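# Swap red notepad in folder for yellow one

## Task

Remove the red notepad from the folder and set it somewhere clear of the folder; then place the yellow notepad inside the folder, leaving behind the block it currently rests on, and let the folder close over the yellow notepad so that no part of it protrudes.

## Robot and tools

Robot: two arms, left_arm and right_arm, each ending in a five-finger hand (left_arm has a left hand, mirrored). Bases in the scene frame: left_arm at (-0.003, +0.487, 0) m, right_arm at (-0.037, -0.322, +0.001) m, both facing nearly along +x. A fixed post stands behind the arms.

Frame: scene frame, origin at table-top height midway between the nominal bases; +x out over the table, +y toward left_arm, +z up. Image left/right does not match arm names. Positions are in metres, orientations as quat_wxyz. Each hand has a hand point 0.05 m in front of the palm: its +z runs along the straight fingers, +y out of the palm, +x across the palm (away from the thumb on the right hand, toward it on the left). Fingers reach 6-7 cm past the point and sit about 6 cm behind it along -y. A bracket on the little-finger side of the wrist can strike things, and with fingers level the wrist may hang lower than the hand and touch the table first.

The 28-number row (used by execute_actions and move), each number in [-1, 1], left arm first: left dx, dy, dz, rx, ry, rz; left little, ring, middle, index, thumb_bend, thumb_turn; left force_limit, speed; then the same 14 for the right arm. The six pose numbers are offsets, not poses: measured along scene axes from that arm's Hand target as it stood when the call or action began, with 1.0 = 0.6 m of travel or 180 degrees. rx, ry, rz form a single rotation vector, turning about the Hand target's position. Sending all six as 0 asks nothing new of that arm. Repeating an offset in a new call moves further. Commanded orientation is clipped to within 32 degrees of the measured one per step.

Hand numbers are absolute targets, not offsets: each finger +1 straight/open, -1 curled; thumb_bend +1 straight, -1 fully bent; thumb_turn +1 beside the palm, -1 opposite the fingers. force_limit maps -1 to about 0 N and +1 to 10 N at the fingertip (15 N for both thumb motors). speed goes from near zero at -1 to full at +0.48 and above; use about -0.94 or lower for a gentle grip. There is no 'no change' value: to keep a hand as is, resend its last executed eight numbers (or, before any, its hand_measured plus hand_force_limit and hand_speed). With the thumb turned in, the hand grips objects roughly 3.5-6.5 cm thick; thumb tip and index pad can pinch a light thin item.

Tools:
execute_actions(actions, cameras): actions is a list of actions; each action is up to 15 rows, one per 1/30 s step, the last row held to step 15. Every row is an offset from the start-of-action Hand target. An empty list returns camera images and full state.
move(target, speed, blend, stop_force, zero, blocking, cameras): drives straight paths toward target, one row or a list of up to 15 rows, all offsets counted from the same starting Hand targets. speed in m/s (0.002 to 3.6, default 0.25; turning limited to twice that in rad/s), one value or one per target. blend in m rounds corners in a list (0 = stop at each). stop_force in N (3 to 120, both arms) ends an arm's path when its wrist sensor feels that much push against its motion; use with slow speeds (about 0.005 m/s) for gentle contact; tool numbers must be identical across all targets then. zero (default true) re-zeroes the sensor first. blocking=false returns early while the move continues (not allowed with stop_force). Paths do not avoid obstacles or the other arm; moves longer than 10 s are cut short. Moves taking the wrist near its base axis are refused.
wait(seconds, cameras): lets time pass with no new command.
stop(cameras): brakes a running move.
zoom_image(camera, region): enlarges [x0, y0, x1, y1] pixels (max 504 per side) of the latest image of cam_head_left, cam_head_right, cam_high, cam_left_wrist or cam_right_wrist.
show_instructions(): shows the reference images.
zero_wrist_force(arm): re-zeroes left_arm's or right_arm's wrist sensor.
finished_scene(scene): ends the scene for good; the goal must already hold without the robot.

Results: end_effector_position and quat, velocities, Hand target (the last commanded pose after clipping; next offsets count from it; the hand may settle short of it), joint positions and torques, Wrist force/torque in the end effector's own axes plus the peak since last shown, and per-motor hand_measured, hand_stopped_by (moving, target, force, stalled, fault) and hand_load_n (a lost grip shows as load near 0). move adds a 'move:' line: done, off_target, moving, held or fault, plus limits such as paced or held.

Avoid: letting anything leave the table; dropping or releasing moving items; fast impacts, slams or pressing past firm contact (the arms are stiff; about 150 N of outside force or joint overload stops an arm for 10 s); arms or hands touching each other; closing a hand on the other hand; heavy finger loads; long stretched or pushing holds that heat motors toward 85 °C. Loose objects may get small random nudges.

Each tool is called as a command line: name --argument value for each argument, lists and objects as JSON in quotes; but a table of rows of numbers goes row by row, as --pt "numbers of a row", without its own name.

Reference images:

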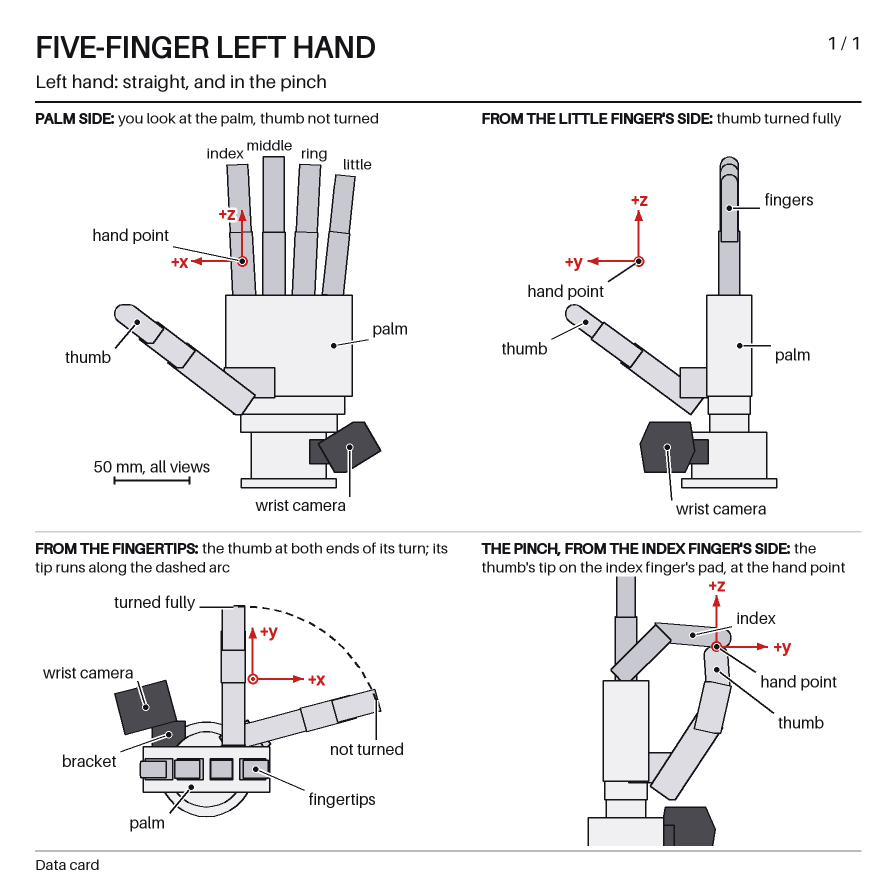

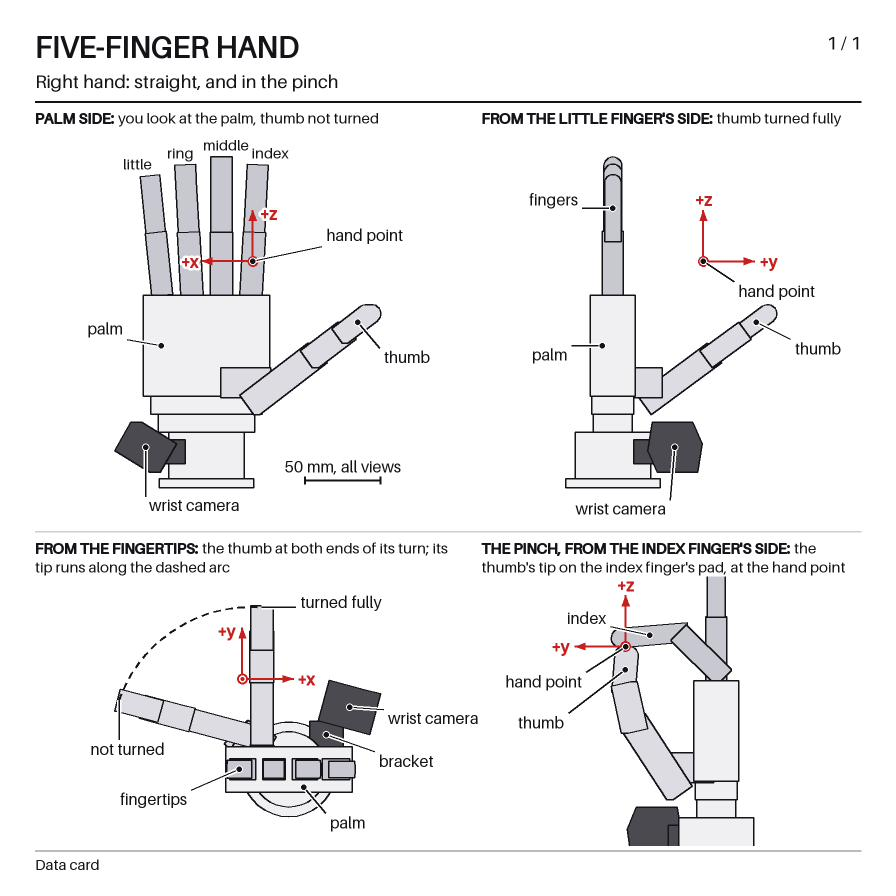

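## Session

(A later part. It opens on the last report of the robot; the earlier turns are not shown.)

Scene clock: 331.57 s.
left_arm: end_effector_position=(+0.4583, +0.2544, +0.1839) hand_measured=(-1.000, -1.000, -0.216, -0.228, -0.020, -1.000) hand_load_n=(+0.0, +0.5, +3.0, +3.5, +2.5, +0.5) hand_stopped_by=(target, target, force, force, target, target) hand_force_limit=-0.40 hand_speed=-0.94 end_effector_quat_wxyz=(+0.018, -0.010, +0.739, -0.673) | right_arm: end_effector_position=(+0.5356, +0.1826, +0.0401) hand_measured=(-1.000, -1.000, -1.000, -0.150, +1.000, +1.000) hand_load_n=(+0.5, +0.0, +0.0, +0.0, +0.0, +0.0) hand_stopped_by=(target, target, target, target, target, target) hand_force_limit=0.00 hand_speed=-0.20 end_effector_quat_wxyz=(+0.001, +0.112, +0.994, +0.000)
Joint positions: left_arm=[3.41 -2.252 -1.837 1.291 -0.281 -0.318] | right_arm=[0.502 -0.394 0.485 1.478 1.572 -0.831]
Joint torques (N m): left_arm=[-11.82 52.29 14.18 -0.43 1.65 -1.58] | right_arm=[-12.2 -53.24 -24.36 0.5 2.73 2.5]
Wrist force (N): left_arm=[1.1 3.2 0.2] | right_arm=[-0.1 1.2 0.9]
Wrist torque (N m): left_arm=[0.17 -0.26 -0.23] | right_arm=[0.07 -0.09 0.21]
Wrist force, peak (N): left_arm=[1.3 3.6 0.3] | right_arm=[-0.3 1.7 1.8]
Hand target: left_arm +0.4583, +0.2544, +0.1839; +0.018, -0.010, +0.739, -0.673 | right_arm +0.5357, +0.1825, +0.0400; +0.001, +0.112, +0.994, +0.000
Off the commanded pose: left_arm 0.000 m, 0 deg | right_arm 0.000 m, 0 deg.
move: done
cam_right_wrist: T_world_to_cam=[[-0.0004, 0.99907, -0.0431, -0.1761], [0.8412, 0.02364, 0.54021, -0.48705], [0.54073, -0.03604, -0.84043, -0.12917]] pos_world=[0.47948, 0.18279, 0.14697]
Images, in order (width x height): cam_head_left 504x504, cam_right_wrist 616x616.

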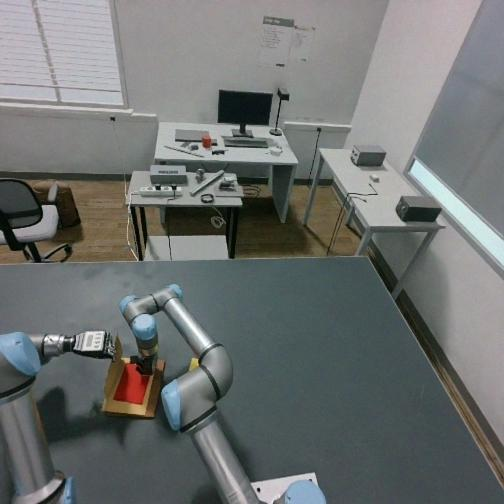

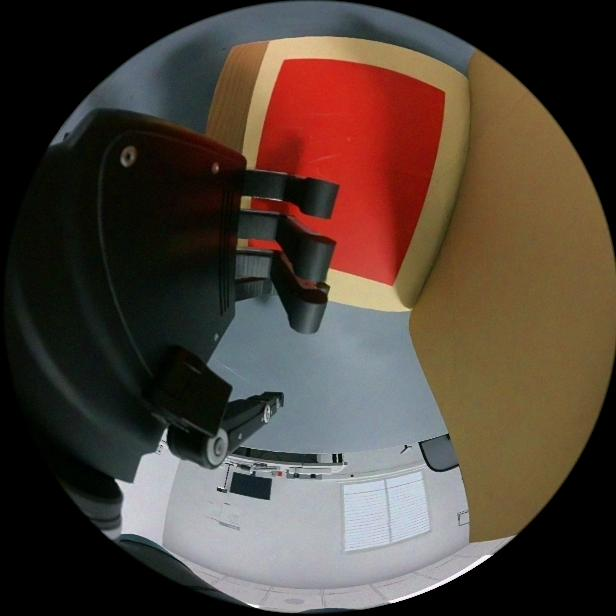

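move --target '[0,0,0,0,0,0,-1,-1,-0.38,-0.35,-0.02,-1,-0.4,-0.94, 0.0065,-0.0015,0,0,0,0,-1,-1,-1,-0.15,1,1,0,-0.2]' --speed 0.03

move --target '[0,0,0,0,0,0,-1,-1,-0.38,-0.35,-0.02,-1,-0.4,-0.94, 0,0,-0.03,0,0,0,-1,-1,-1,-0.15,1,1,0,-0.2]' --speed 0.005 --stop_force 3 --cameras '["cam_right_wrist"]'

zoom_image --camera "cam_right_wrist" --region '[230, 180, 430, 380]'

Scene clock: 334.43 s.
left_arm: end_effector_position=(+0.4583, +0.2544, +0.1839) hand_measured=(-1.000, -1.000, -0.216, -0.228, -0.020, -1.000) hand_load_n=(+0.0, +0.0, +3.5, +3.5, +2.0, +0.5) hand_stopped_by=(target, target, force, force, target, target) hand_force_limit=-0.40 hand_speed=-0.94 end_effector_quat_wxyz=(+0.018, -0.010, +0.739, -0.673) | right_arm: end_effector_position=(+0.5397, +0.1815, +0.0400) hand_measured=(-1.000, -1.000, -1.000, -0.150, +1.000, +1.000) hand_load_n=(+0.0, +0.0, +0.0, +0.0, +0.0, +0.0) hand_stopped_by=(target, target, target, target, target, target) hand_force_limit=0.00 hand_speed=-0.20 end_effector_quat_wxyz=(+0.001, +0.112, +0.994, +0.000)
Joint positions: left_arm=[3.41 -2.252 -1.837 1.291 -0.281 -0.318] | right_arm=[0.497 -0.381 0.46 1.49 1.572 -0.835]
Joint torques (N m): left_arm=[-11.66 52.63 12.37 -0.82 1.63 -1.6] | right_arm=[11.04 -67.17 -10.2 0.19 1.7 2.01]
Wrist force (N): left_arm=[1.4 3.1 0.3] | right_arm=[-0.1 1.0 0.8]
Wrist torque (N m): left_arm=[0.14 -0.31 -0.22] | right_arm=[0.03 -0.09 0.24]
Wrist force, peak (N): left_arm=[1.2 3.5 0.1] | right_arm=[-0.1 1.3 1.0]
Hand target: left_arm +0.4583, +0.2544, +0.1839; +0.018, -0.010, +0.739, -0.673 | right_arm +0.5396, +0.1816, +0.0400; +0.001, +0.112, +0.994, +0.000
Off the commanded pose: left_arm 0.000 m, 0 deg | right_arm 0.000 m, 0 deg.
move: done

Scene clock: 337.70 s.
left_arm: end_effector_position=(+0.4583, +0.2544, +0.1839) hand_measured=(-1.000, -1.000, -0.216, -0.228, -0.020, -1.000) hand_load_n=(+0.0, +0.0, +3.0, +3.5, +2.0, +0.5) hand_stopped_by=(target, target, force, force, target, target) hand_force_limit=-0.40 hand_speed=-0.94 end_effector_quat_wxyz=(+0.018, -0.010, +0.739, -0.673) | right_arm: end_effector_position=(+0.5396, +0.1816, +0.0293) hand_measured=(-1.000, -1.000, -1.000, -0.150, +1.000, +1.000) hand_load_n=(+0.0, +0.0, +0.0, -1.0, +0.0, +0.0) hand_stopped_by=(target, target, target, target, target, target) hand_force_limit=0.00 hand_speed=-0.20 end_effector_quat_wxyz=(+0.001, +0.112, +0.994, +0.000)
Joint positions: left_arm=[3.41 -2.252 -1.837 1.291 -0.281 -0.318] | right_arm=[0.498 -0.376 0.477 1.468 1.572 -0.835]
Joint torques (N m): left_arm=[-11.41 52.77 10.94 -1.17 1.65 -1.58] | right_arm=[11.2 -64.77 -27.08 4.01 0.64 2.43]
Wrist force (N): left_arm=[1.4 3.5 0.1] | right_arm=[-0.3 0.6 -2.9]
Wrist torque (N m): left_arm=[0.21 -0.31 -0.23] | right_arm=[0.19 -0.02 0.22]
Wrist force, peak (N): left_arm=[1.3 3.6 0.0] | right_arm=[-0.5 0.3 -4.5]
Hand target: left_arm +0.4583, +0.2544, +0.1839; +0.018, -0.010, +0.739, -0.673 | right_arm +0.5396, +0.1816, +0.0293; +0.001, +0.112, +0.994, +0.000 (not the last commanded pose)
Off the commanded pose: left_arm 0.000 m, 0 deg | right_arm 0.007 m, 0 deg.
move: contact (right_arm)
cam_right_wrist: T_world_to_cam=[[-0.00026, 0.99907, -0.04313, -0.17562], [0.8412, 0.02354, 0.54021, -0.48454], [0.54072, -0.03614, -0.84042, -0.14042]] pos_world=[0.48348, 0.18179, 0.13617]

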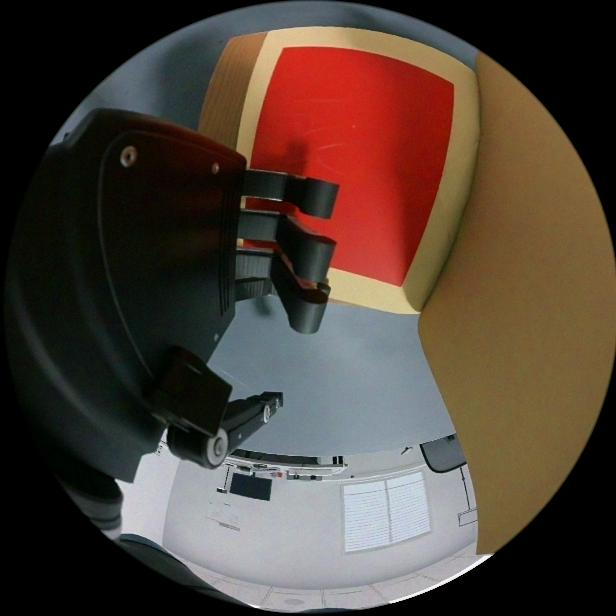

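Scaled by 2.520 from the camera's image (finer frame: 880x880).

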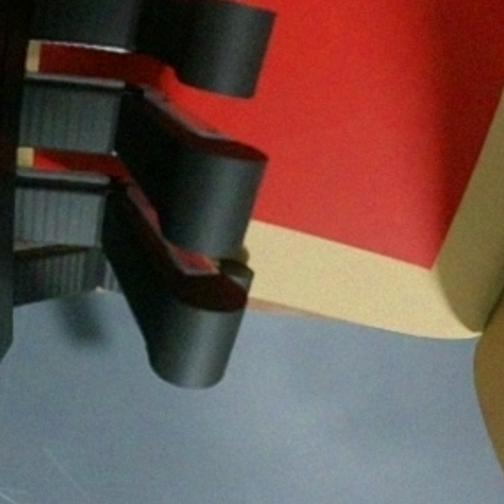

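move --pt "0 0 0 0 0 0 -1 -1 -0.38 -0.35 -0.02 -1 -0.4 -0.94 0 0 0.0014 0 0 0 -1 -1 -1 -0.15 1 1 0 -0.2" --pt "0 0 0 0 0 0 -1 -1 -0.38 -0.35 -0.02 -1 -0.4 -0.94 -0.0325 0.0075 0.0014 0 0 0 -1 -1 -1 -0.15 1 1 0 -0.2" --speed '[0.005,0.02]' --cameras '["cam_right_wrist","cam_high"]'

zoom_image --camera "cam_right_wrist" --region '[230, 180, 430, 380]'

zoom_image --camera "cam_high" --region '[210, 120, 350, 280]'

Scene clock: 340.50 s.
left_arm: end_effector_position=(+0.4583, +0.2544, +0.1839) hand_measured=(-1.000, -1.000, -0.216, -0.228, -0.020, -1.000) hand_load_n=(+0.5, +0.0, +3.5, +3.5, +2.0, +0.5) hand_stopped_by=(target, target, force, force, target, target) hand_force_limit=-0.40 hand_speed=-0.94 end_effector_quat_wxyz=(+0.018, -0.010, +0.739, -0.673) | right_arm: end_effector_position=(+0.5200, +0.1863, +0.0302) hand_measured=(-1.000, -1.000, -1.000, -0.150, +1.000, +1.000) hand_load_n=(+0.0, +0.0, +0.0, +0.0, +0.0, +0.0) hand_stopped_by=(target, target, target, target, target, target) hand_force_limit=0.00 hand_speed=-0.20 end_effector_quat_wxyz=(+0.001, +0.112, +0.994, +0.000)
Joint positions: left_arm=[3.41 -2.252 -1.837 1.291 -0.281 -0.318] | right_arm=[0.518 -0.432 0.587 1.414 1.572 -0.815]
Joint torques (N m): left_arm=[-11.45 51.57 9.97 -1.58 1.52 -1.71] | right_arm=[-10.1 -51.09 -28.76 4.18 1.97 -0.76]
Wrist force (N): left_arm=[1.3 3.3 0.2] | right_arm=[-0.2 0.8 0.9]
Wrist torque (N m): left_arm=[0.16 -0.28 -0.24] | right_arm=[0.00 -0.11 0.02]
Wrist force, peak (N): left_arm=[1.3 3.6 0.2] | right_arm=[-0.1 0.4 -3.0]
Hand target: left_arm +0.4583, +0.2544, +0.1839; +0.018, -0.010, +0.739, -0.673 | right_arm +0.5201, +0.1861, +0.0301; +0.001, +0.112, +0.994, +0.000
Off the commanded pose: left_arm 0.000 m, 0 deg | right_arm 0.000 m, 0 deg.
move: done
cam_right_wrist: T_world_to_cam=[[-0.00022, 0.99908, -0.04299, -0.18022], [0.84108, 0.02344, 0.5404, -0.4686], [0.54091, -0.03604, -0.84031, -0.12902]] pos_world=[0.46388, 0.18639, 0.13706]
Images, in order (width x height): cam_high 504x504, cam_right_wrist 616x616.

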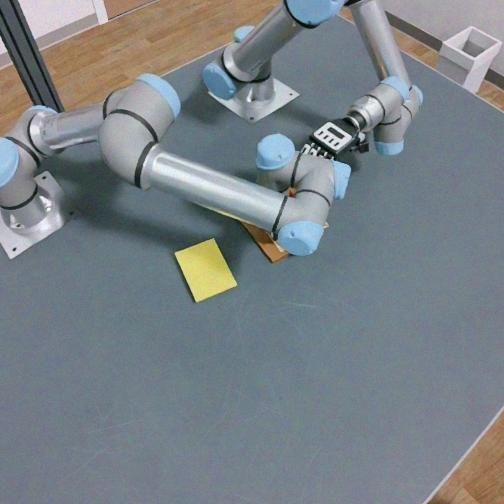

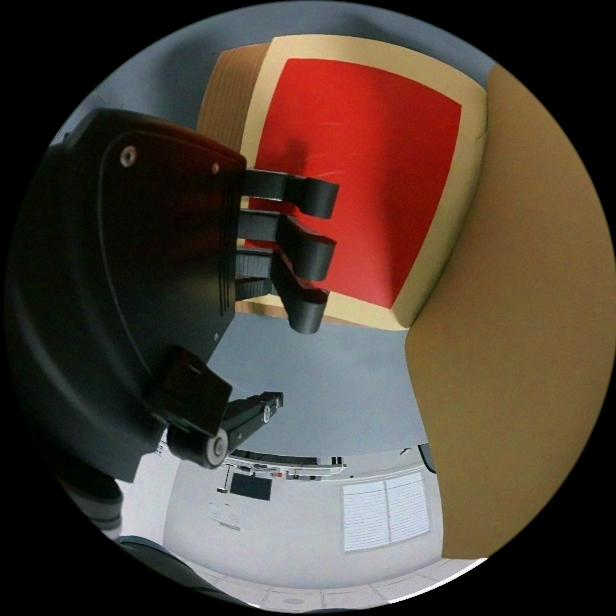

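Scaled by 2.520 from the camera's image (finer frame: 880x880).

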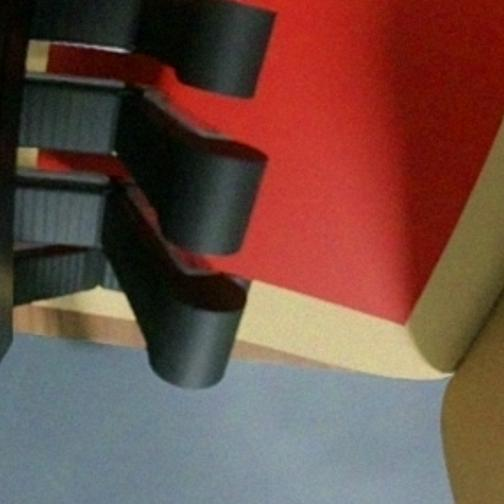

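Scaled by 3.150 from the camera's image (finer frame: 720x720).

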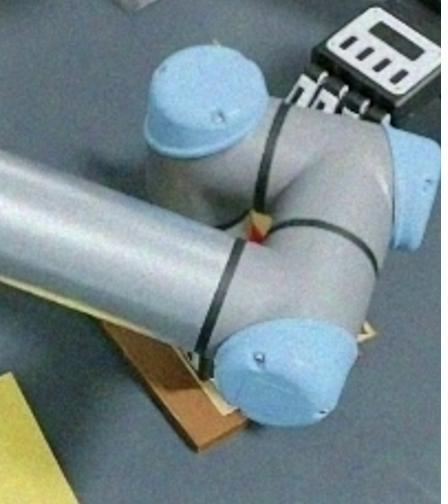

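zoom_image --camera "cam_right_wrist" --region '[270, 240, 370, 340]'

Scaled by 5.040 from the camera's image (finer frame: 880x880).

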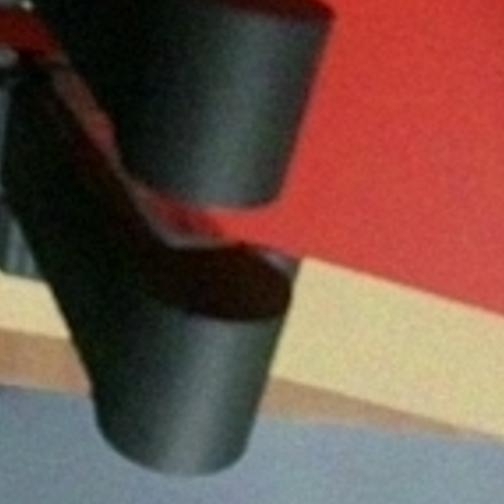

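wait --seconds 0.1 --cameras '["cam_head_left","cam_head_right"]'

zoom_image --camera "cam_head_left" --region '[90, 340, 190, 440]'

zoom_image --camera "cam_head_right" --region '[90, 340, 190, 440]'

Scene clock: 343.37 s.
left_arm: end_effector_position=(+0.4583, +0.2544, +0.1839) hand_measured=(-1.000, -1.000, -0.216, -0.228, -0.020, -1.000) hand_load_n=(+0.0, +0.0, +3.5, +3.5, +2.0, +0.0) hand_stopped_by=(target, target, force, force, target, target) hand_force_limit=-0.40 hand_speed=-0.94 end_effector_quat_wxyz=(+0.018, -0.010, +0.739, -0.673) | right_arm: end_effector_position=(+0.5201, +0.1861, +0.0301) hand_measured=(-1.000, -1.000, -1.000, -0.150, +1.000, +1.000) hand_load_n=(+0.0, +0.0, +0.0, +0.0, +0.0, +0.0) hand_stopped_by=(target, target, target, target, target, target) hand_force_limit=0.00 hand_speed=-0.20 end_effector_quat_wxyz=(+0.001, +0.112, +0.994, +0.000)
Joint positions: left_arm=[3.41 -2.252 -1.837 1.291 -0.281 -0.318] | right_arm=[0.518 -0.432 0.587 1.414 1.572 -0.815]
Joint torques (N m): left_arm=[-11.61 51.9 8.23 -1.92 1.52 -1.69] | right_arm=[-12.74 -50.66 -27.58 4.12 -1.84 -1.67]
Wrist force (N): left_arm=[1.3 3.3 0.1] | right_arm=[-0.1 1.1 1.0]
Wrist torque (N m): left_arm=[0.17 -0.29 -0.24] | right_arm=[0.02 -0.12 0.02]
Wrist force, peak (N): left_arm=[1.3 3.6 0.2] | right_arm=[-0.3 1.3 0.9]
Hand target: left_arm +0.4583, +0.2544, +0.1839; +0.018, -0.010, +0.739, -0.673 | right_arm +0.5201, +0.1861, +0.0301; +0.001, +0.112, +0.994, +0.000
Off the commanded pose: left_arm 0.000 m, 0 deg | right_arm 0.000 m, 0 deg.
wait: 0.10 s; at rest from the start

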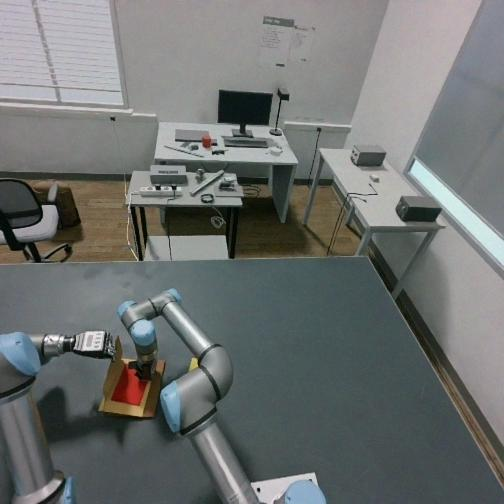

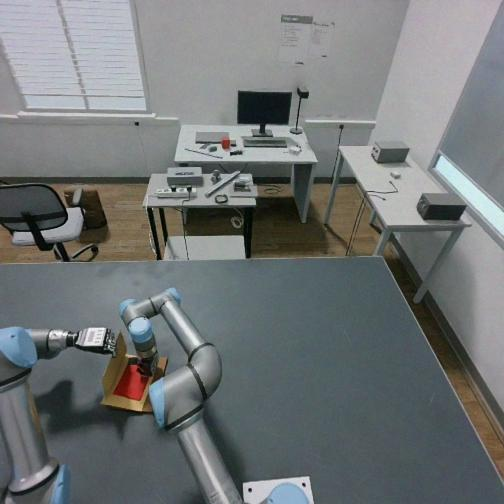

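Scaled by 5.040 from the camera's image (finer frame: 720x720).

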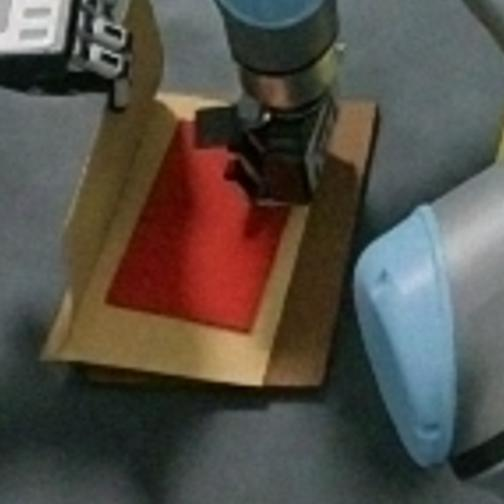

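Scaled by 5.040 from the camera's image (finer frame: 720x720).

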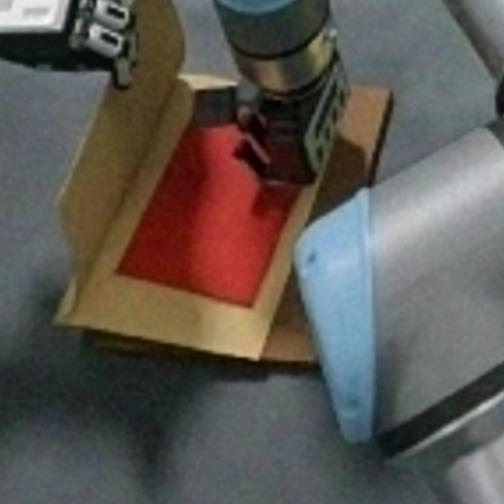

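move --target '[0,0,-0.0025,0,0,0,-1,-1,-0.38,-0.35,-0.02,-1,-0.4,-0.94, 0.008,-0.0018,0.0033,0,0,0,-1,-1,-1,-0.15,1,1,0,-0.2]' --speed 0.01

move --target '[0,0,-0.0025,0,0,0,-1,-1,-0.38,-0.35,-0.02,-1,-0.4,-0.94, 0,0,0,0,0,0,-1,-1,-1,-0.15,1,1,0,-0.2]' --speed 0.01

move --target '[0,0,-0.0025,0,0,0,-1,-1,-0.38,-0.35,-0.02,-1,-0.4,-0.94, 0,0,0,0,0,0,-1,-1,-1,-0.15,1,1,0,-0.2]' --speed 0.01

Scene clock: 347.07 s.
left_arm: end_effector_position=(+0.4583, +0.2544, +0.1823) hand_measured=(-1.000, -1.000, -0.216, -0.228, -0.020, -1.000) hand_load_n=(+0.0, +0.0, +3.5, +3.5, +2.5, +0.5) hand_stopped_by=(target, target, force, force, target, target) hand_force_limit=-0.40 hand_speed=-0.94 end_effector_quat_wxyz=(+0.018, -0.010, +0.739, -0.673) | right_arm: end_effector_position=(+0.5250, +0.1850, +0.0321) hand_measured=(-1.000, -1.000, -1.000, -0.150, +1.000, +1.000) hand_load_n=(+0.0, +0.0, +0.0, +0.0, +0.0, +0.0) hand_stopped_by=(target, target, target, target, target, target) hand_force_limit=0.00 hand_speed=-0.20 end_effector_quat_wxyz=(+0.001, +0.112, +0.994, +0.000)
Joint positions: left_arm=[3.41 -2.255 -1.837 1.294 -0.281 -0.318] | right_arm=[0.513 -0.42 0.559 1.431 1.572 -0.82]
Joint torques (N m): left_arm=[-11.13 30.7 -0.49 0.11 1.43 -1.23] | right_arm=[-5.03 -63.95 -9.48 1.44 -1.71 -0.87]
Wrist force (N): left_arm=[1.2 3.6 0.1] | right_arm=[-0.1 1.2 0.9]
Wrist torque (N m): left_arm=[0.21 -0.28 -0.24] | right_arm=[0.05 -0.10 0.23]
Wrist force, peak (N): left_arm=[1.4 3.7 0.0] | right_arm=[-0.3 1.4 1.0]
Hand target: left_arm +0.4583, +0.2544, +0.1824; +0.018, -0.010, +0.739, -0.673 | right_arm +0.5249, +0.1851, +0.0321; +0.001, +0.112, +0.994, +0.000
Off the commanded pose: left_arm 0.000 m, 0 deg | right_arm 0.000 m, 0 deg.
move: done

Scene clock: 347.57 s.
left_arm: end_effector_position=(+0.4583, +0.2544, +0.1808) hand_measured=(-1.000, -1.000, -0.216, -0.228, -0.020, -1.000) hand_load_n=(+0.0, +0.5, +3.5, +3.5, +2.5, +0.5) hand_stopped_by=(target, target, force, force, target, target) hand_force_limit=-0.40 hand_speed=-0.94 end_effector_quat_wxyz=(+0.018, -0.010, +0.739, -0.673) | right_arm: end_effector_position=(+0.5249, +0.1850, +0.0321) hand_measured=(-1.000, -1.000, -1.000, -0.150, +1.000, +1.000) hand_load_n=(+0.0, +0.0, +0.0, +0.0, +0.0, +0.0) hand_stopped_by=(target, target, target, target, target, target) hand_force_limit=0.00 hand_speed=-0.20 end_effector_quat_wxyz=(+0.001, +0.112, +0.994, +0.000)
Joint positions: left_arm=[3.41 -2.259 -1.837 1.297 -0.281 -0.318] | right_arm=[0.513 -0.42 0.559 1.431 1.572 -0.82]
Joint torques (N m): left_arm=[-11.25 48.82 0.95 -3.09 1.5 -0.72] | right_arm=[9.8 -67.26 -9.37 0.29 -1.55 1.65]
Wrist force (N): left_arm=[1.3 3.4 0.1] | right_arm=[-0.1 1.1 0.9]
Wrist torque (N m): left_arm=[0.19 -0.29 -0.24] | right_arm=[0.05 -0.09 0.23]
Wrist force, peak (N): left_arm=[1.1 3.6 0.1] | right_arm=[-0.1 1.2 1.1]
Hand target: left_arm +0.4583, +0.2544, +0.1809; +0.018, -0.010, +0.739, -0.673 | right_arm +0.5249, +0.1851, +0.0321; +0.001, +0.112, +0.994, +0.000
Off the commanded pose: left_arm 0.000 m, 0 deg | right_arm 0.000 m, 0 deg.
move: done

Scene clock: 348.07 s.
left_arm: end_effector_position=(+0.4583, +0.2544, +0.1793) hand_measured=(-1.000, -1.000, -0.216, -0.228, -0.020, -1.000) hand_load_n=(+0.0, +0.0, +3.5, +3.5, +2.0, +0.0) hand_stopped_by=(target, target, force, force, target, target) hand_force_limit=-0.40 hand_speed=-0.94 end_effector_quat_wxyz=(+0.018, -0.010, +0.739, -0.673) | right_arm: end_effector_position=(+0.5249, +0.1851, +0.0321) hand_measured=(-1.000, -1.000, -1.000, -0.150, +1.000, +1.000) hand_load_n=(+0.0, +0.0, +0.0, +0.0, +0.0, +0.0) hand_stopped_by=(target, target, target, target, target, target) hand_force_limit=0.00 hand_speed=-0.20 end_effector_quat_wxyz=(+0.001, +0.112, +0.994, +0.000)
Joint positions: left_arm=[3.41 -2.261 -1.837 1.3 -0.281 -0.318] | right_arm=[0.513 -0.42 0.559 1.431 1.572 -0.82]
Joint torques (N m): left_arm=[-11.24 41.2 -0.07 -2.75 1.37 -0.23] | right_arm=[11.61 -67.09 -9.83 0.2 -1.17 1.83]
Wrist force (N): left_arm=[1.2 3.4 0.1] | right_arm=[0.0 1.1 1.0]
Wrist torque (N m): left_arm=[0.19 -0.29 -0.24] | right_arm=[0.03 -0.11 0.23]
Wrist force, peak (N): left_arm=[1.4 3.5 0.0] | right_arm=[-0.1 1.2 1.1]
Hand target: left_arm +0.4583, +0.2544, +0.1794; +0.018, -0.010, +0.739, -0.673 | right_arm +0.5249, +0.1851, +0.0321; +0.001, +0.112, +0.994, +0.000
Off the commanded pose: left_arm 0.000 m, 0 deg | right_arm 0.000 m, 0 deg.
move: done

move --pt "0 0 0 0 0 0 -1 -1 -0.38 -0.35 -0.02 -1 -0.4 -0.94 0 0 0.1 0 0 0 -1 -1 -1 -0.15 1 1 0 -0.2" --pt "0 0 0 0 0 0 -1 -1 -0.38 -0.35 -0.02 -1 -0.4 -0.94 -0.26 -0.3 0.1 0 0 0 -1 -1 -1 -0.15 1 1 0 -0.2" --speed '[0.1,0.2]' --blend '[0.02,0]' --cameras '["all"]'

zoom_image --camera "cam_high" --region '[210, 120, 350, 280]'

zoom_image --camera "cam_left_wrist" --region '[60, 120, 360, 460]'

zoom_image --camera "cam_right_wrist" --region '[270, 160, 590, 420]'

Scene clock: 351.50 s.
left_arm: end_effector_position=(+0.4583, +0.2544, +0.1794) hand_measured=(-1.000, -1.000, -0.216, -0.228, -0.020, -1.000) hand_load_n=(+0.0, +0.0, +3.5, +3.5, +2.0, +0.0) hand_stopped_by=(target, target, force, force, target, target) hand_force_limit=-0.40 hand_speed=-0.94 end_effector_quat_wxyz=(+0.018, -0.010, +0.739, -0.673) | right_arm: end_effector_position=(+0.3690, +0.0051, +0.0921) hand_measured=(-1.000, -1.000, -1.000, -0.150, +1.000, +1.000) hand_load_n=(+0.0, +0.0, +0.0, +0.0, +0.0, +0.0) hand_stopped_by=(target, target, target, target, target, target) hand_force_limit=0.00 hand_speed=-0.20 end_effector_quat_wxyz=(+0.001, +0.112, +0.994, +0.000)
Joint positions: left_arm=[3.41 -2.261 -1.837 1.3 -0.281 -0.318] | right_arm=[0.339 -1.091 1.62 1.04 1.572 -0.994]
Joint torques (N m): left_arm=[-11.46 52.27 0.63 -3.16 1.41 -0.51] | right_arm=[7.42 -43.09 -6.08 2.47 -0.14 1.35]
Wrist force (N): left_arm=[1.3 3.3 0.2] | right_arm=[-0.3 0.7 1.0]
Wrist torque (N m): left_arm=[0.18 -0.29 -0.24] | right_arm=[-0.04 -0.06 0.03]
Wrist force, peak (N): left_arm=[1.1 3.6 0.1] | right_arm=[-0.1 0.9 2.3]
Hand target: left_arm +0.4583, +0.2544, +0.1794; +0.018, -0.010, +0.739, -0.673 | right_arm +0.3689, +0.0051, +0.0921; +0.001, +0.112, +0.994, +0.000
Off the commanded pose: left_arm 0.000 m, 0 deg | right_arm 0.000 m, 0 deg.
move: done
cam_left_wrist: T_world_to_cam=[[-0.29198, -0.05003, 0.95512, -0.03212], [-0.83099, 0.50766, -0.22745, 0.28952], [-0.47349, -0.8601, -0.1898, 0.58681]] pos_world=[0.50907, 0.35613, 0.2079]
cam_right_wrist: T_world_to_cam=[[-0.00009, 0.99907, -0.04302, 0.0033], [0.8412, 0.02334, 0.54022, -0.3708], [0.54072, -0.03614, -0.84043, -0.00177]] pos_world=[0.31288, 0.00529, 0.19897]

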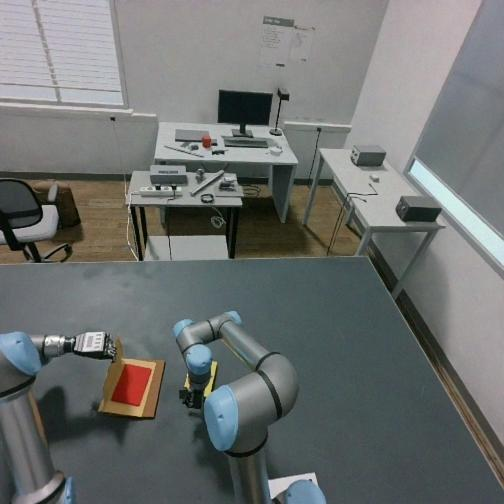

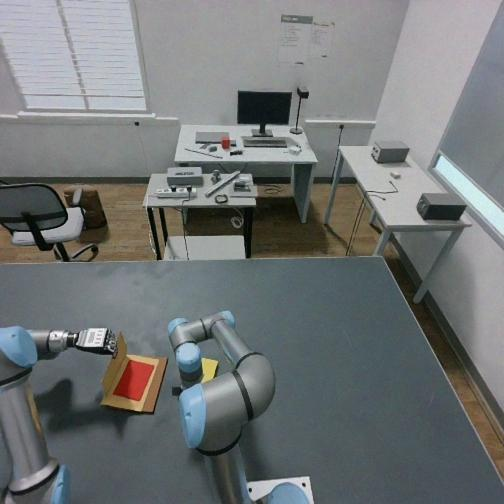

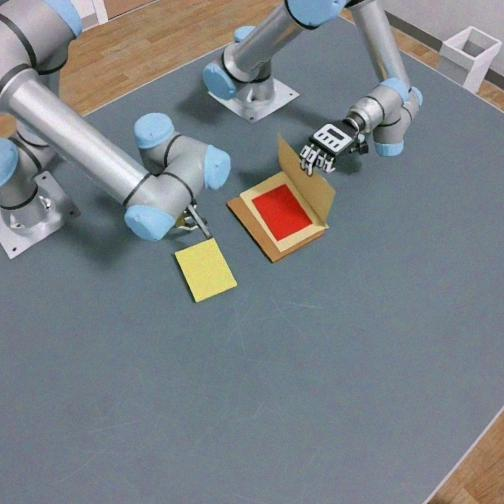

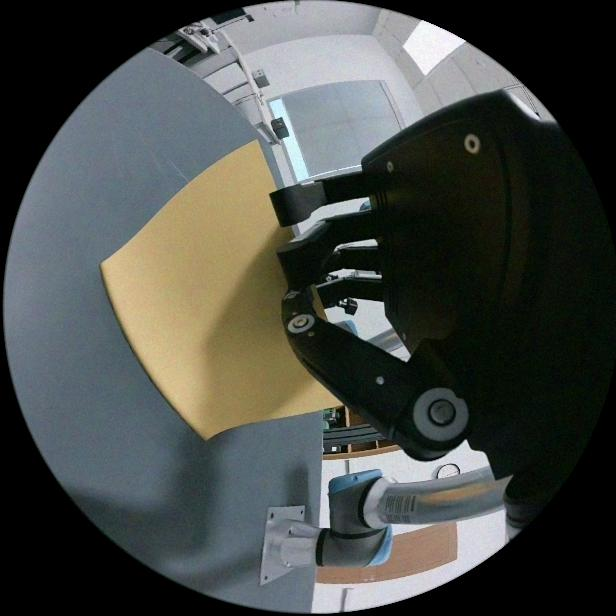

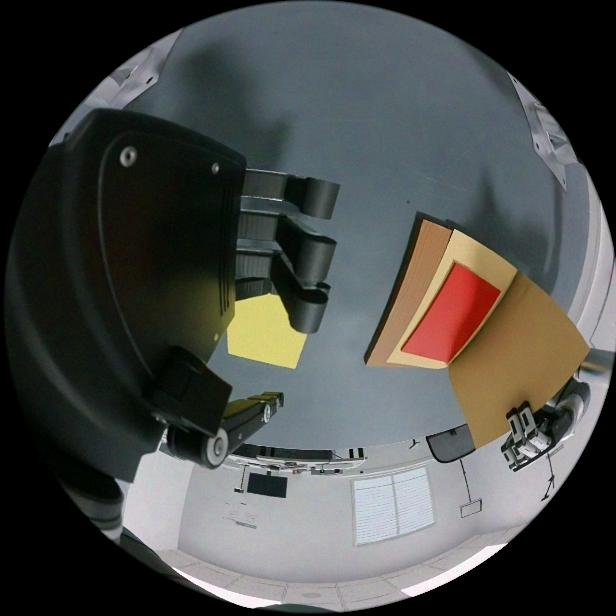

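Scaled by 3.150 from the camera's image (finer frame: 720x720).

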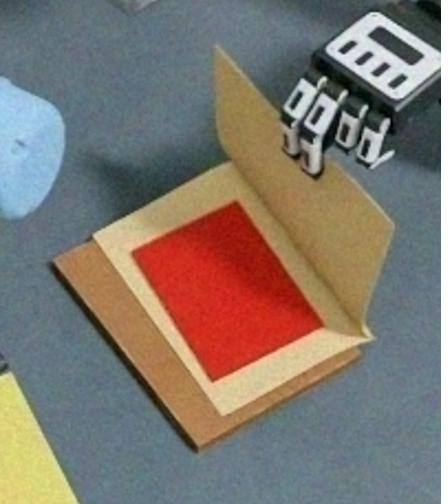

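Scaled by 1.482 from the camera's image (finer frame: 880x880).

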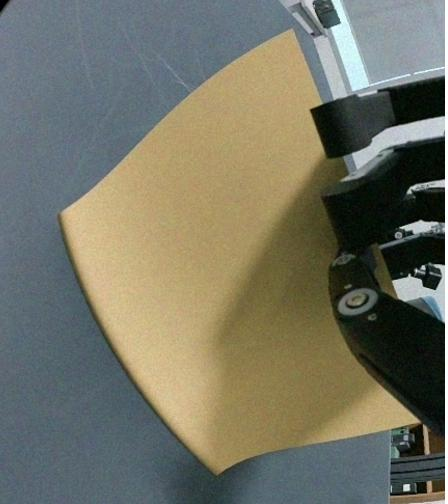

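Scaled by 1.575 from the camera's image (finer frame: 880x880).

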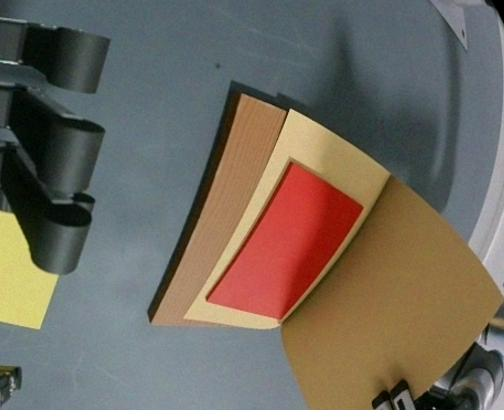

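execute_actions --actions '[]'

Scene clock: 356.03 s.
left_arm: end_effector_position=(+0.4583, +0.2544, +0.1794) hand_measured=(-1.000, -1.000, -0.216, -0.228, -0.020, -1.000) hand_load_n=(+0.0, +0.0, +3.5, +3.5, +2.5, +0.5) hand_stopped_by=(target, target, force, force, target, target) hand_force_limit=-0.40 hand_speed=-0.94 end_effector_quat_wxyz=(+0.018, -0.010, +0.739, -0.673) | right_arm: end_effector_position=(+0.3689, +0.0051, +0.0921) hand_measured=(-1.000, -1.000, -1.000, -0.150, +1.000, +1.000) hand_load_n=(+0.0, +0.0, +0.0, +0.0, +0.0, +0.0) hand_stopped_by=(target, target, target, target, target, target) hand_force_limit=0.00 hand_speed=-0.20 end_effector_quat_wxyz=(+0.001, +0.112, +0.994, +0.000)
Joint positions: left_arm=[3.41 -2.261 -1.837 1.3 -0.281 -0.318] | right_arm=[0.339 -1.092 1.62 1.04 1.572 -0.994]
Joint velocities: within noise
Joint torques (N m): left_arm=[-11.23 52.46 1.68 -3.08 1.18 -0.56] | right_arm=[11.1 -43.1 -7.63 0.34 2.48 -1.21]
Motor temperatures (°C): left_arm=[34 30 41 40 42 31] | right_arm=[38 37 36 36 40 48]
Wrist force (N): left_arm=[1.3 3.2 0.1] | right_arm=[-0.4 0.7 1.0]
Wrist torque (N m): left_arm=[0.17 -0.29 -0.24] | right_arm=[-0.04 -0.06 0.03]
Wrist force, peak (N): left_arm=[1.5 3.6 0.0] | right_arm=[-0.2 1.1 1.1]
Hand target: left_arm +0.4583, +0.2544, +0.1794; +0.018, -0.010, +0.739, -0.673 | right_arm +0.3689, +0.0051, +0.0921; +0.001, +0.112, +0.994, +0.000
Off the commanded pose: left_arm 0.000 m, 0 deg | right_arm 0.000 m, 0 deg.
camera_calibration:
cam_left_wrist: T_world_to_cam=[[-0.29198, -0.05003, 0.95512, -0.03212], [-0.83099, 0.50766, -0.22745, 0.28952], [-0.47349, -0.8601, -0.1898, 0.58681]] pos_world=[0.50907, 0.35613, 0.2079]
cam_right_wrist: T_world_to_cam=[[-0.00026, 0.99907, -0.04313, 0.00348], [0.8412, 0.02354, 0.54021, -0.37072], [0.54072, -0.03614, -0.84042, -0.00172]] pos_world=[0.31278, 0.00519, 0.19897]

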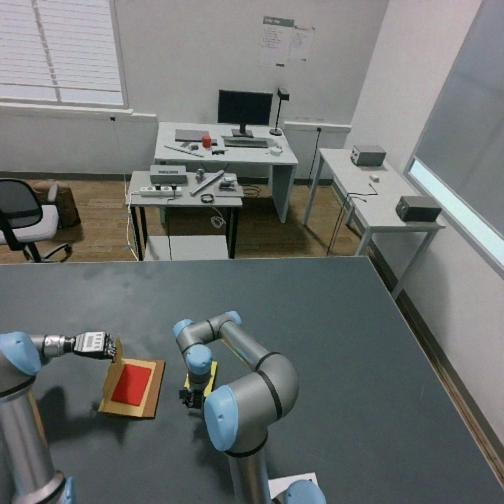

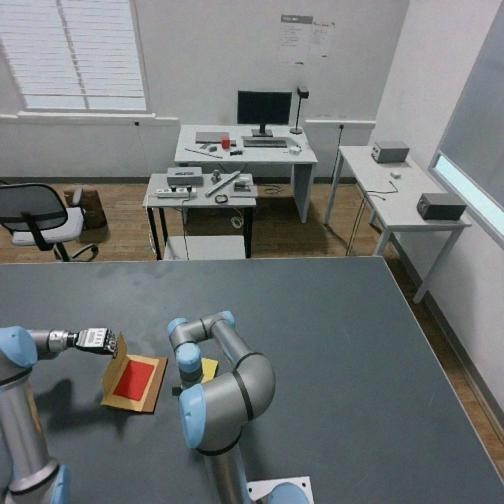

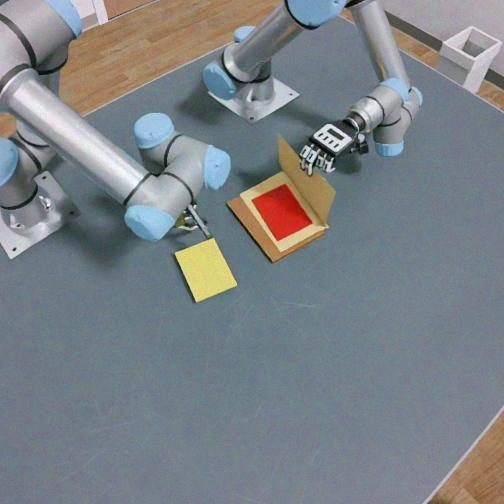

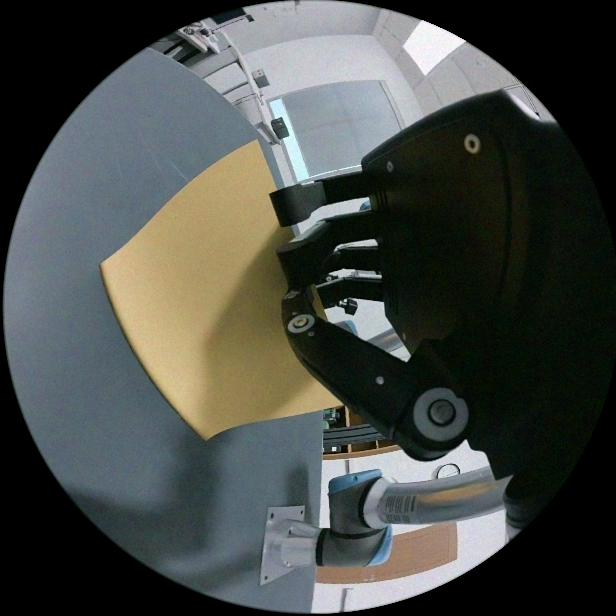

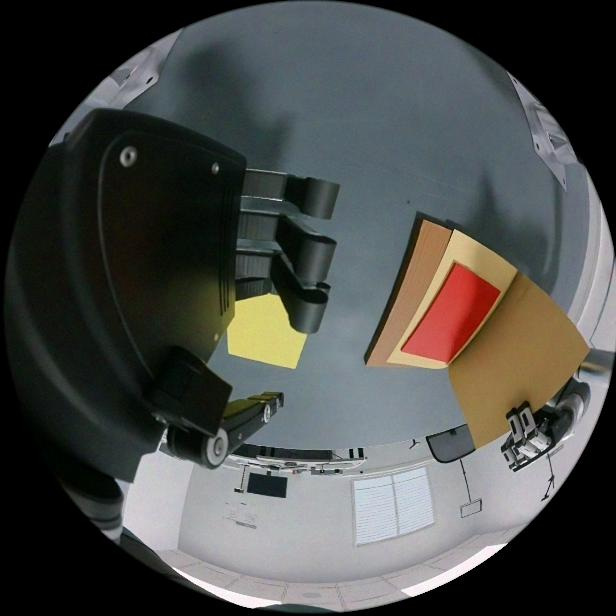

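zoom_image --camera "cam_right_wrist" --region '[350, 190, 540, 400]'

zoom_image --camera "cam_high" --region '[220, 130, 350, 270]'

Scaled by 2.400 from the camera's image (finer frame: 880x880).

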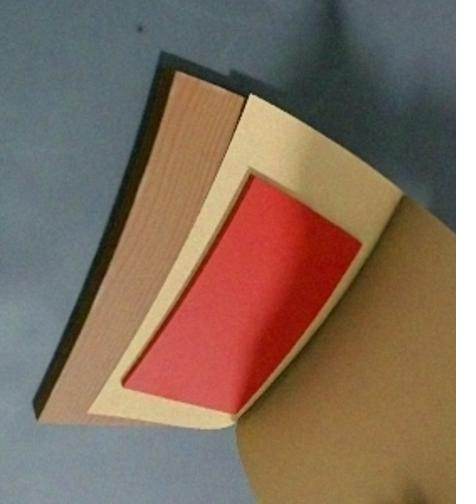

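Scaled by 3.600 from the camera's image (finer frame: 720x720).

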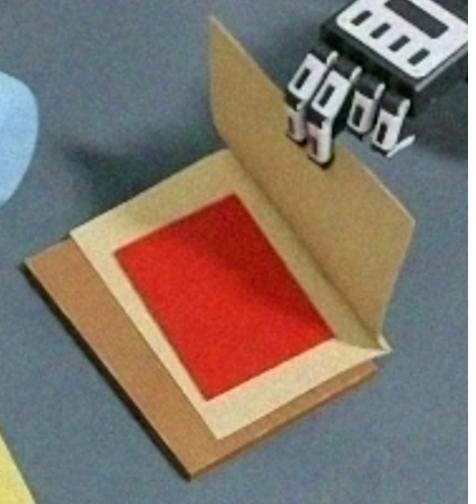

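zoom_image --camera "cam_head_left" --region '[80, 330, 180, 430]'

Scaled by 5.040 from the camera's image (finer frame: 720x720).

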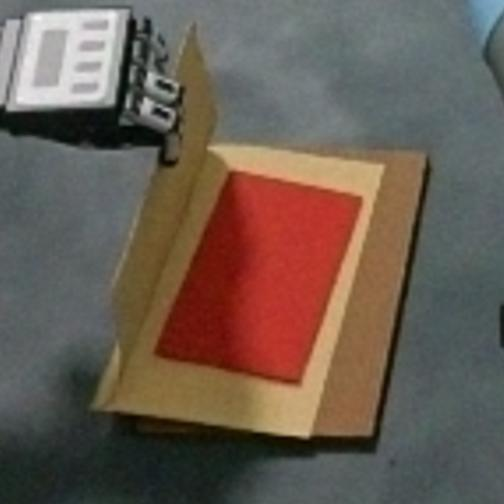

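move --pt "0 0 0 0 0 0 -1 -1 -0.38 -0.35 -0.02 -1 -0.4 -0.94 0 0 0.0632 0 0 0 -1 1 -1 1 1 1 0 -0.2" --pt "0 0 0 0 0 0 -1 -1 -0.38 -0.35 -0.02 -1 -0.4 -0.94 0.1468 0.289 0.0465 0 0 0 -1 1 -1 1 1 1 0 -0.2" --speed 0.15 --cameras '["cam_right_wrist","cam_high"]'

Scene clock: 417.50 s.
left_arm: end_effector_position=(+0.4583, +0.2544, +0.1794) hand_measured=(-1.000, -1.000, -0.216, -0.228, -0.020, -1.000) hand_load_n=(+0.0, +0.0, +3.5, +3.5, +2.5, +0.0) hand_stopped_by=(target, target, force, force, target, target) hand_force_limit=-0.40 hand_speed=-0.94 end_effector_quat_wxyz=(+0.018, -0.010, +0.739, -0.673) | right_arm: end_effector_position=(+0.4569, +0.1785, +0.1200) hand_measured=(-1.000, +1.000, -1.000, +1.000, +1.000, +1.000) hand_load_n=(+0.0, +0.0, +0.0, +0.0, +0.0, +0.0) hand_stopped_by=(target, target, target, target, target, target) hand_force_limit=0.00 hand_speed=-0.20 end_effector_quat_wxyz=(+0.001, +0.112, +0.994, +0.000)
Joint positions: left_arm=[3.41 -2.261 -1.837 1.3 -0.281 -0.318] | right_arm=[0.559 -0.67 0.816 1.424 1.572 -0.774]
Joint torques (N m): left_arm=[-11.71 52.71 2.88 -2.86 1.25 -0.34] | right_arm=[-13.44 -45.19 -26.72 2.43 1.43 -1.74]
Wrist force (N): left_arm=[1.3 3.4 0.2] | right_arm=[0.0 0.7 0.8]
Wrist torque (N m): left_arm=[0.19 -0.29 -0.23] | right_arm=[-0.01 -0.11 0.15]
Wrist force, peak (N): left_arm=[1.3 3.6 0.1] | right_arm=[-0.3 2.4 1.1]
Hand target: left_arm +0.4583, +0.2544, +0.1794; +0.018, -0.010, +0.739, -0.673 | right_arm +0.4570, +0.1785, +0.1200; +0.001, +0.112, +0.994, +0.000
Off the commanded pose: left_arm 0.000 m, 0 deg | right_arm 0.000 m, 0 deg.
move: done
cam_right_wrist: T_world_to_cam=[[-0.00031, 0.99907, -0.04304, -0.16863], [0.84113, 0.02354, 0.54033, -0.46394], [0.54084, -0.03604, -0.84035, -0.01959]] pos_world=[0.40078, 0.17869, 0.22697]
Images, in order (width x height): cam_high 504x504, cam_right_wrist 616x616.

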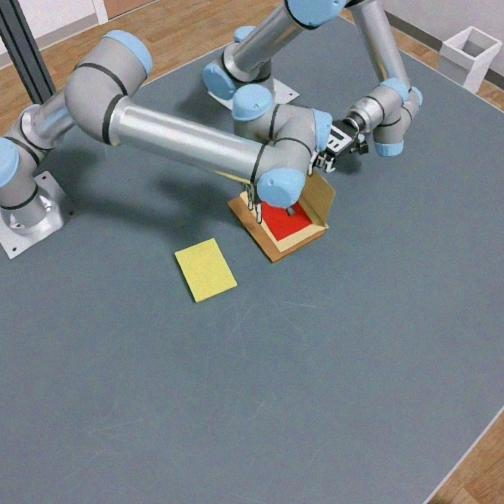

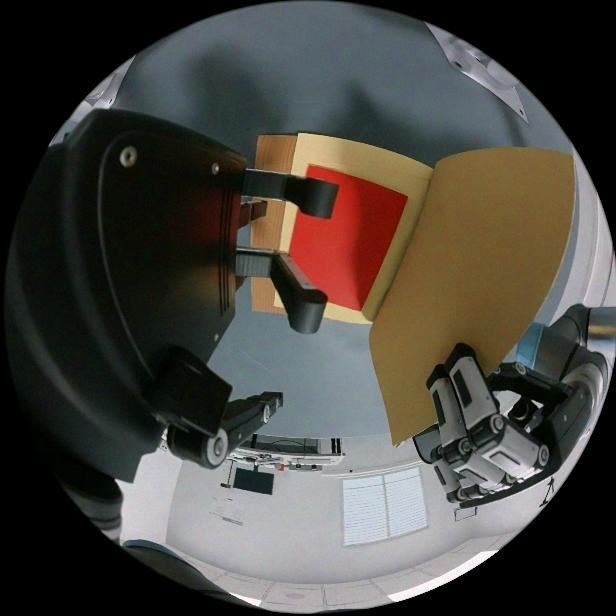

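zoom_image --camera "cam_right_wrist" --region '[200, 110, 460, 370]'

Scaled by 1.938 from the camera's image (finer frame: 880x880).

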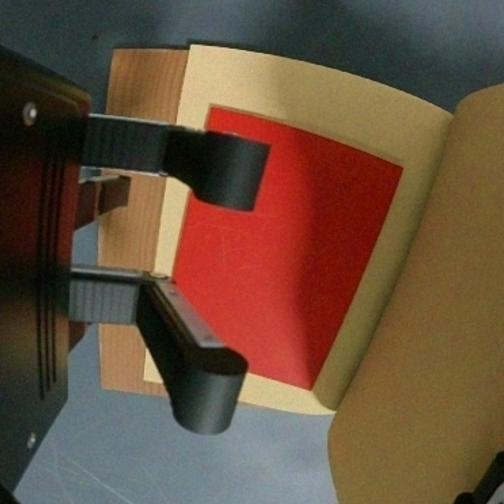

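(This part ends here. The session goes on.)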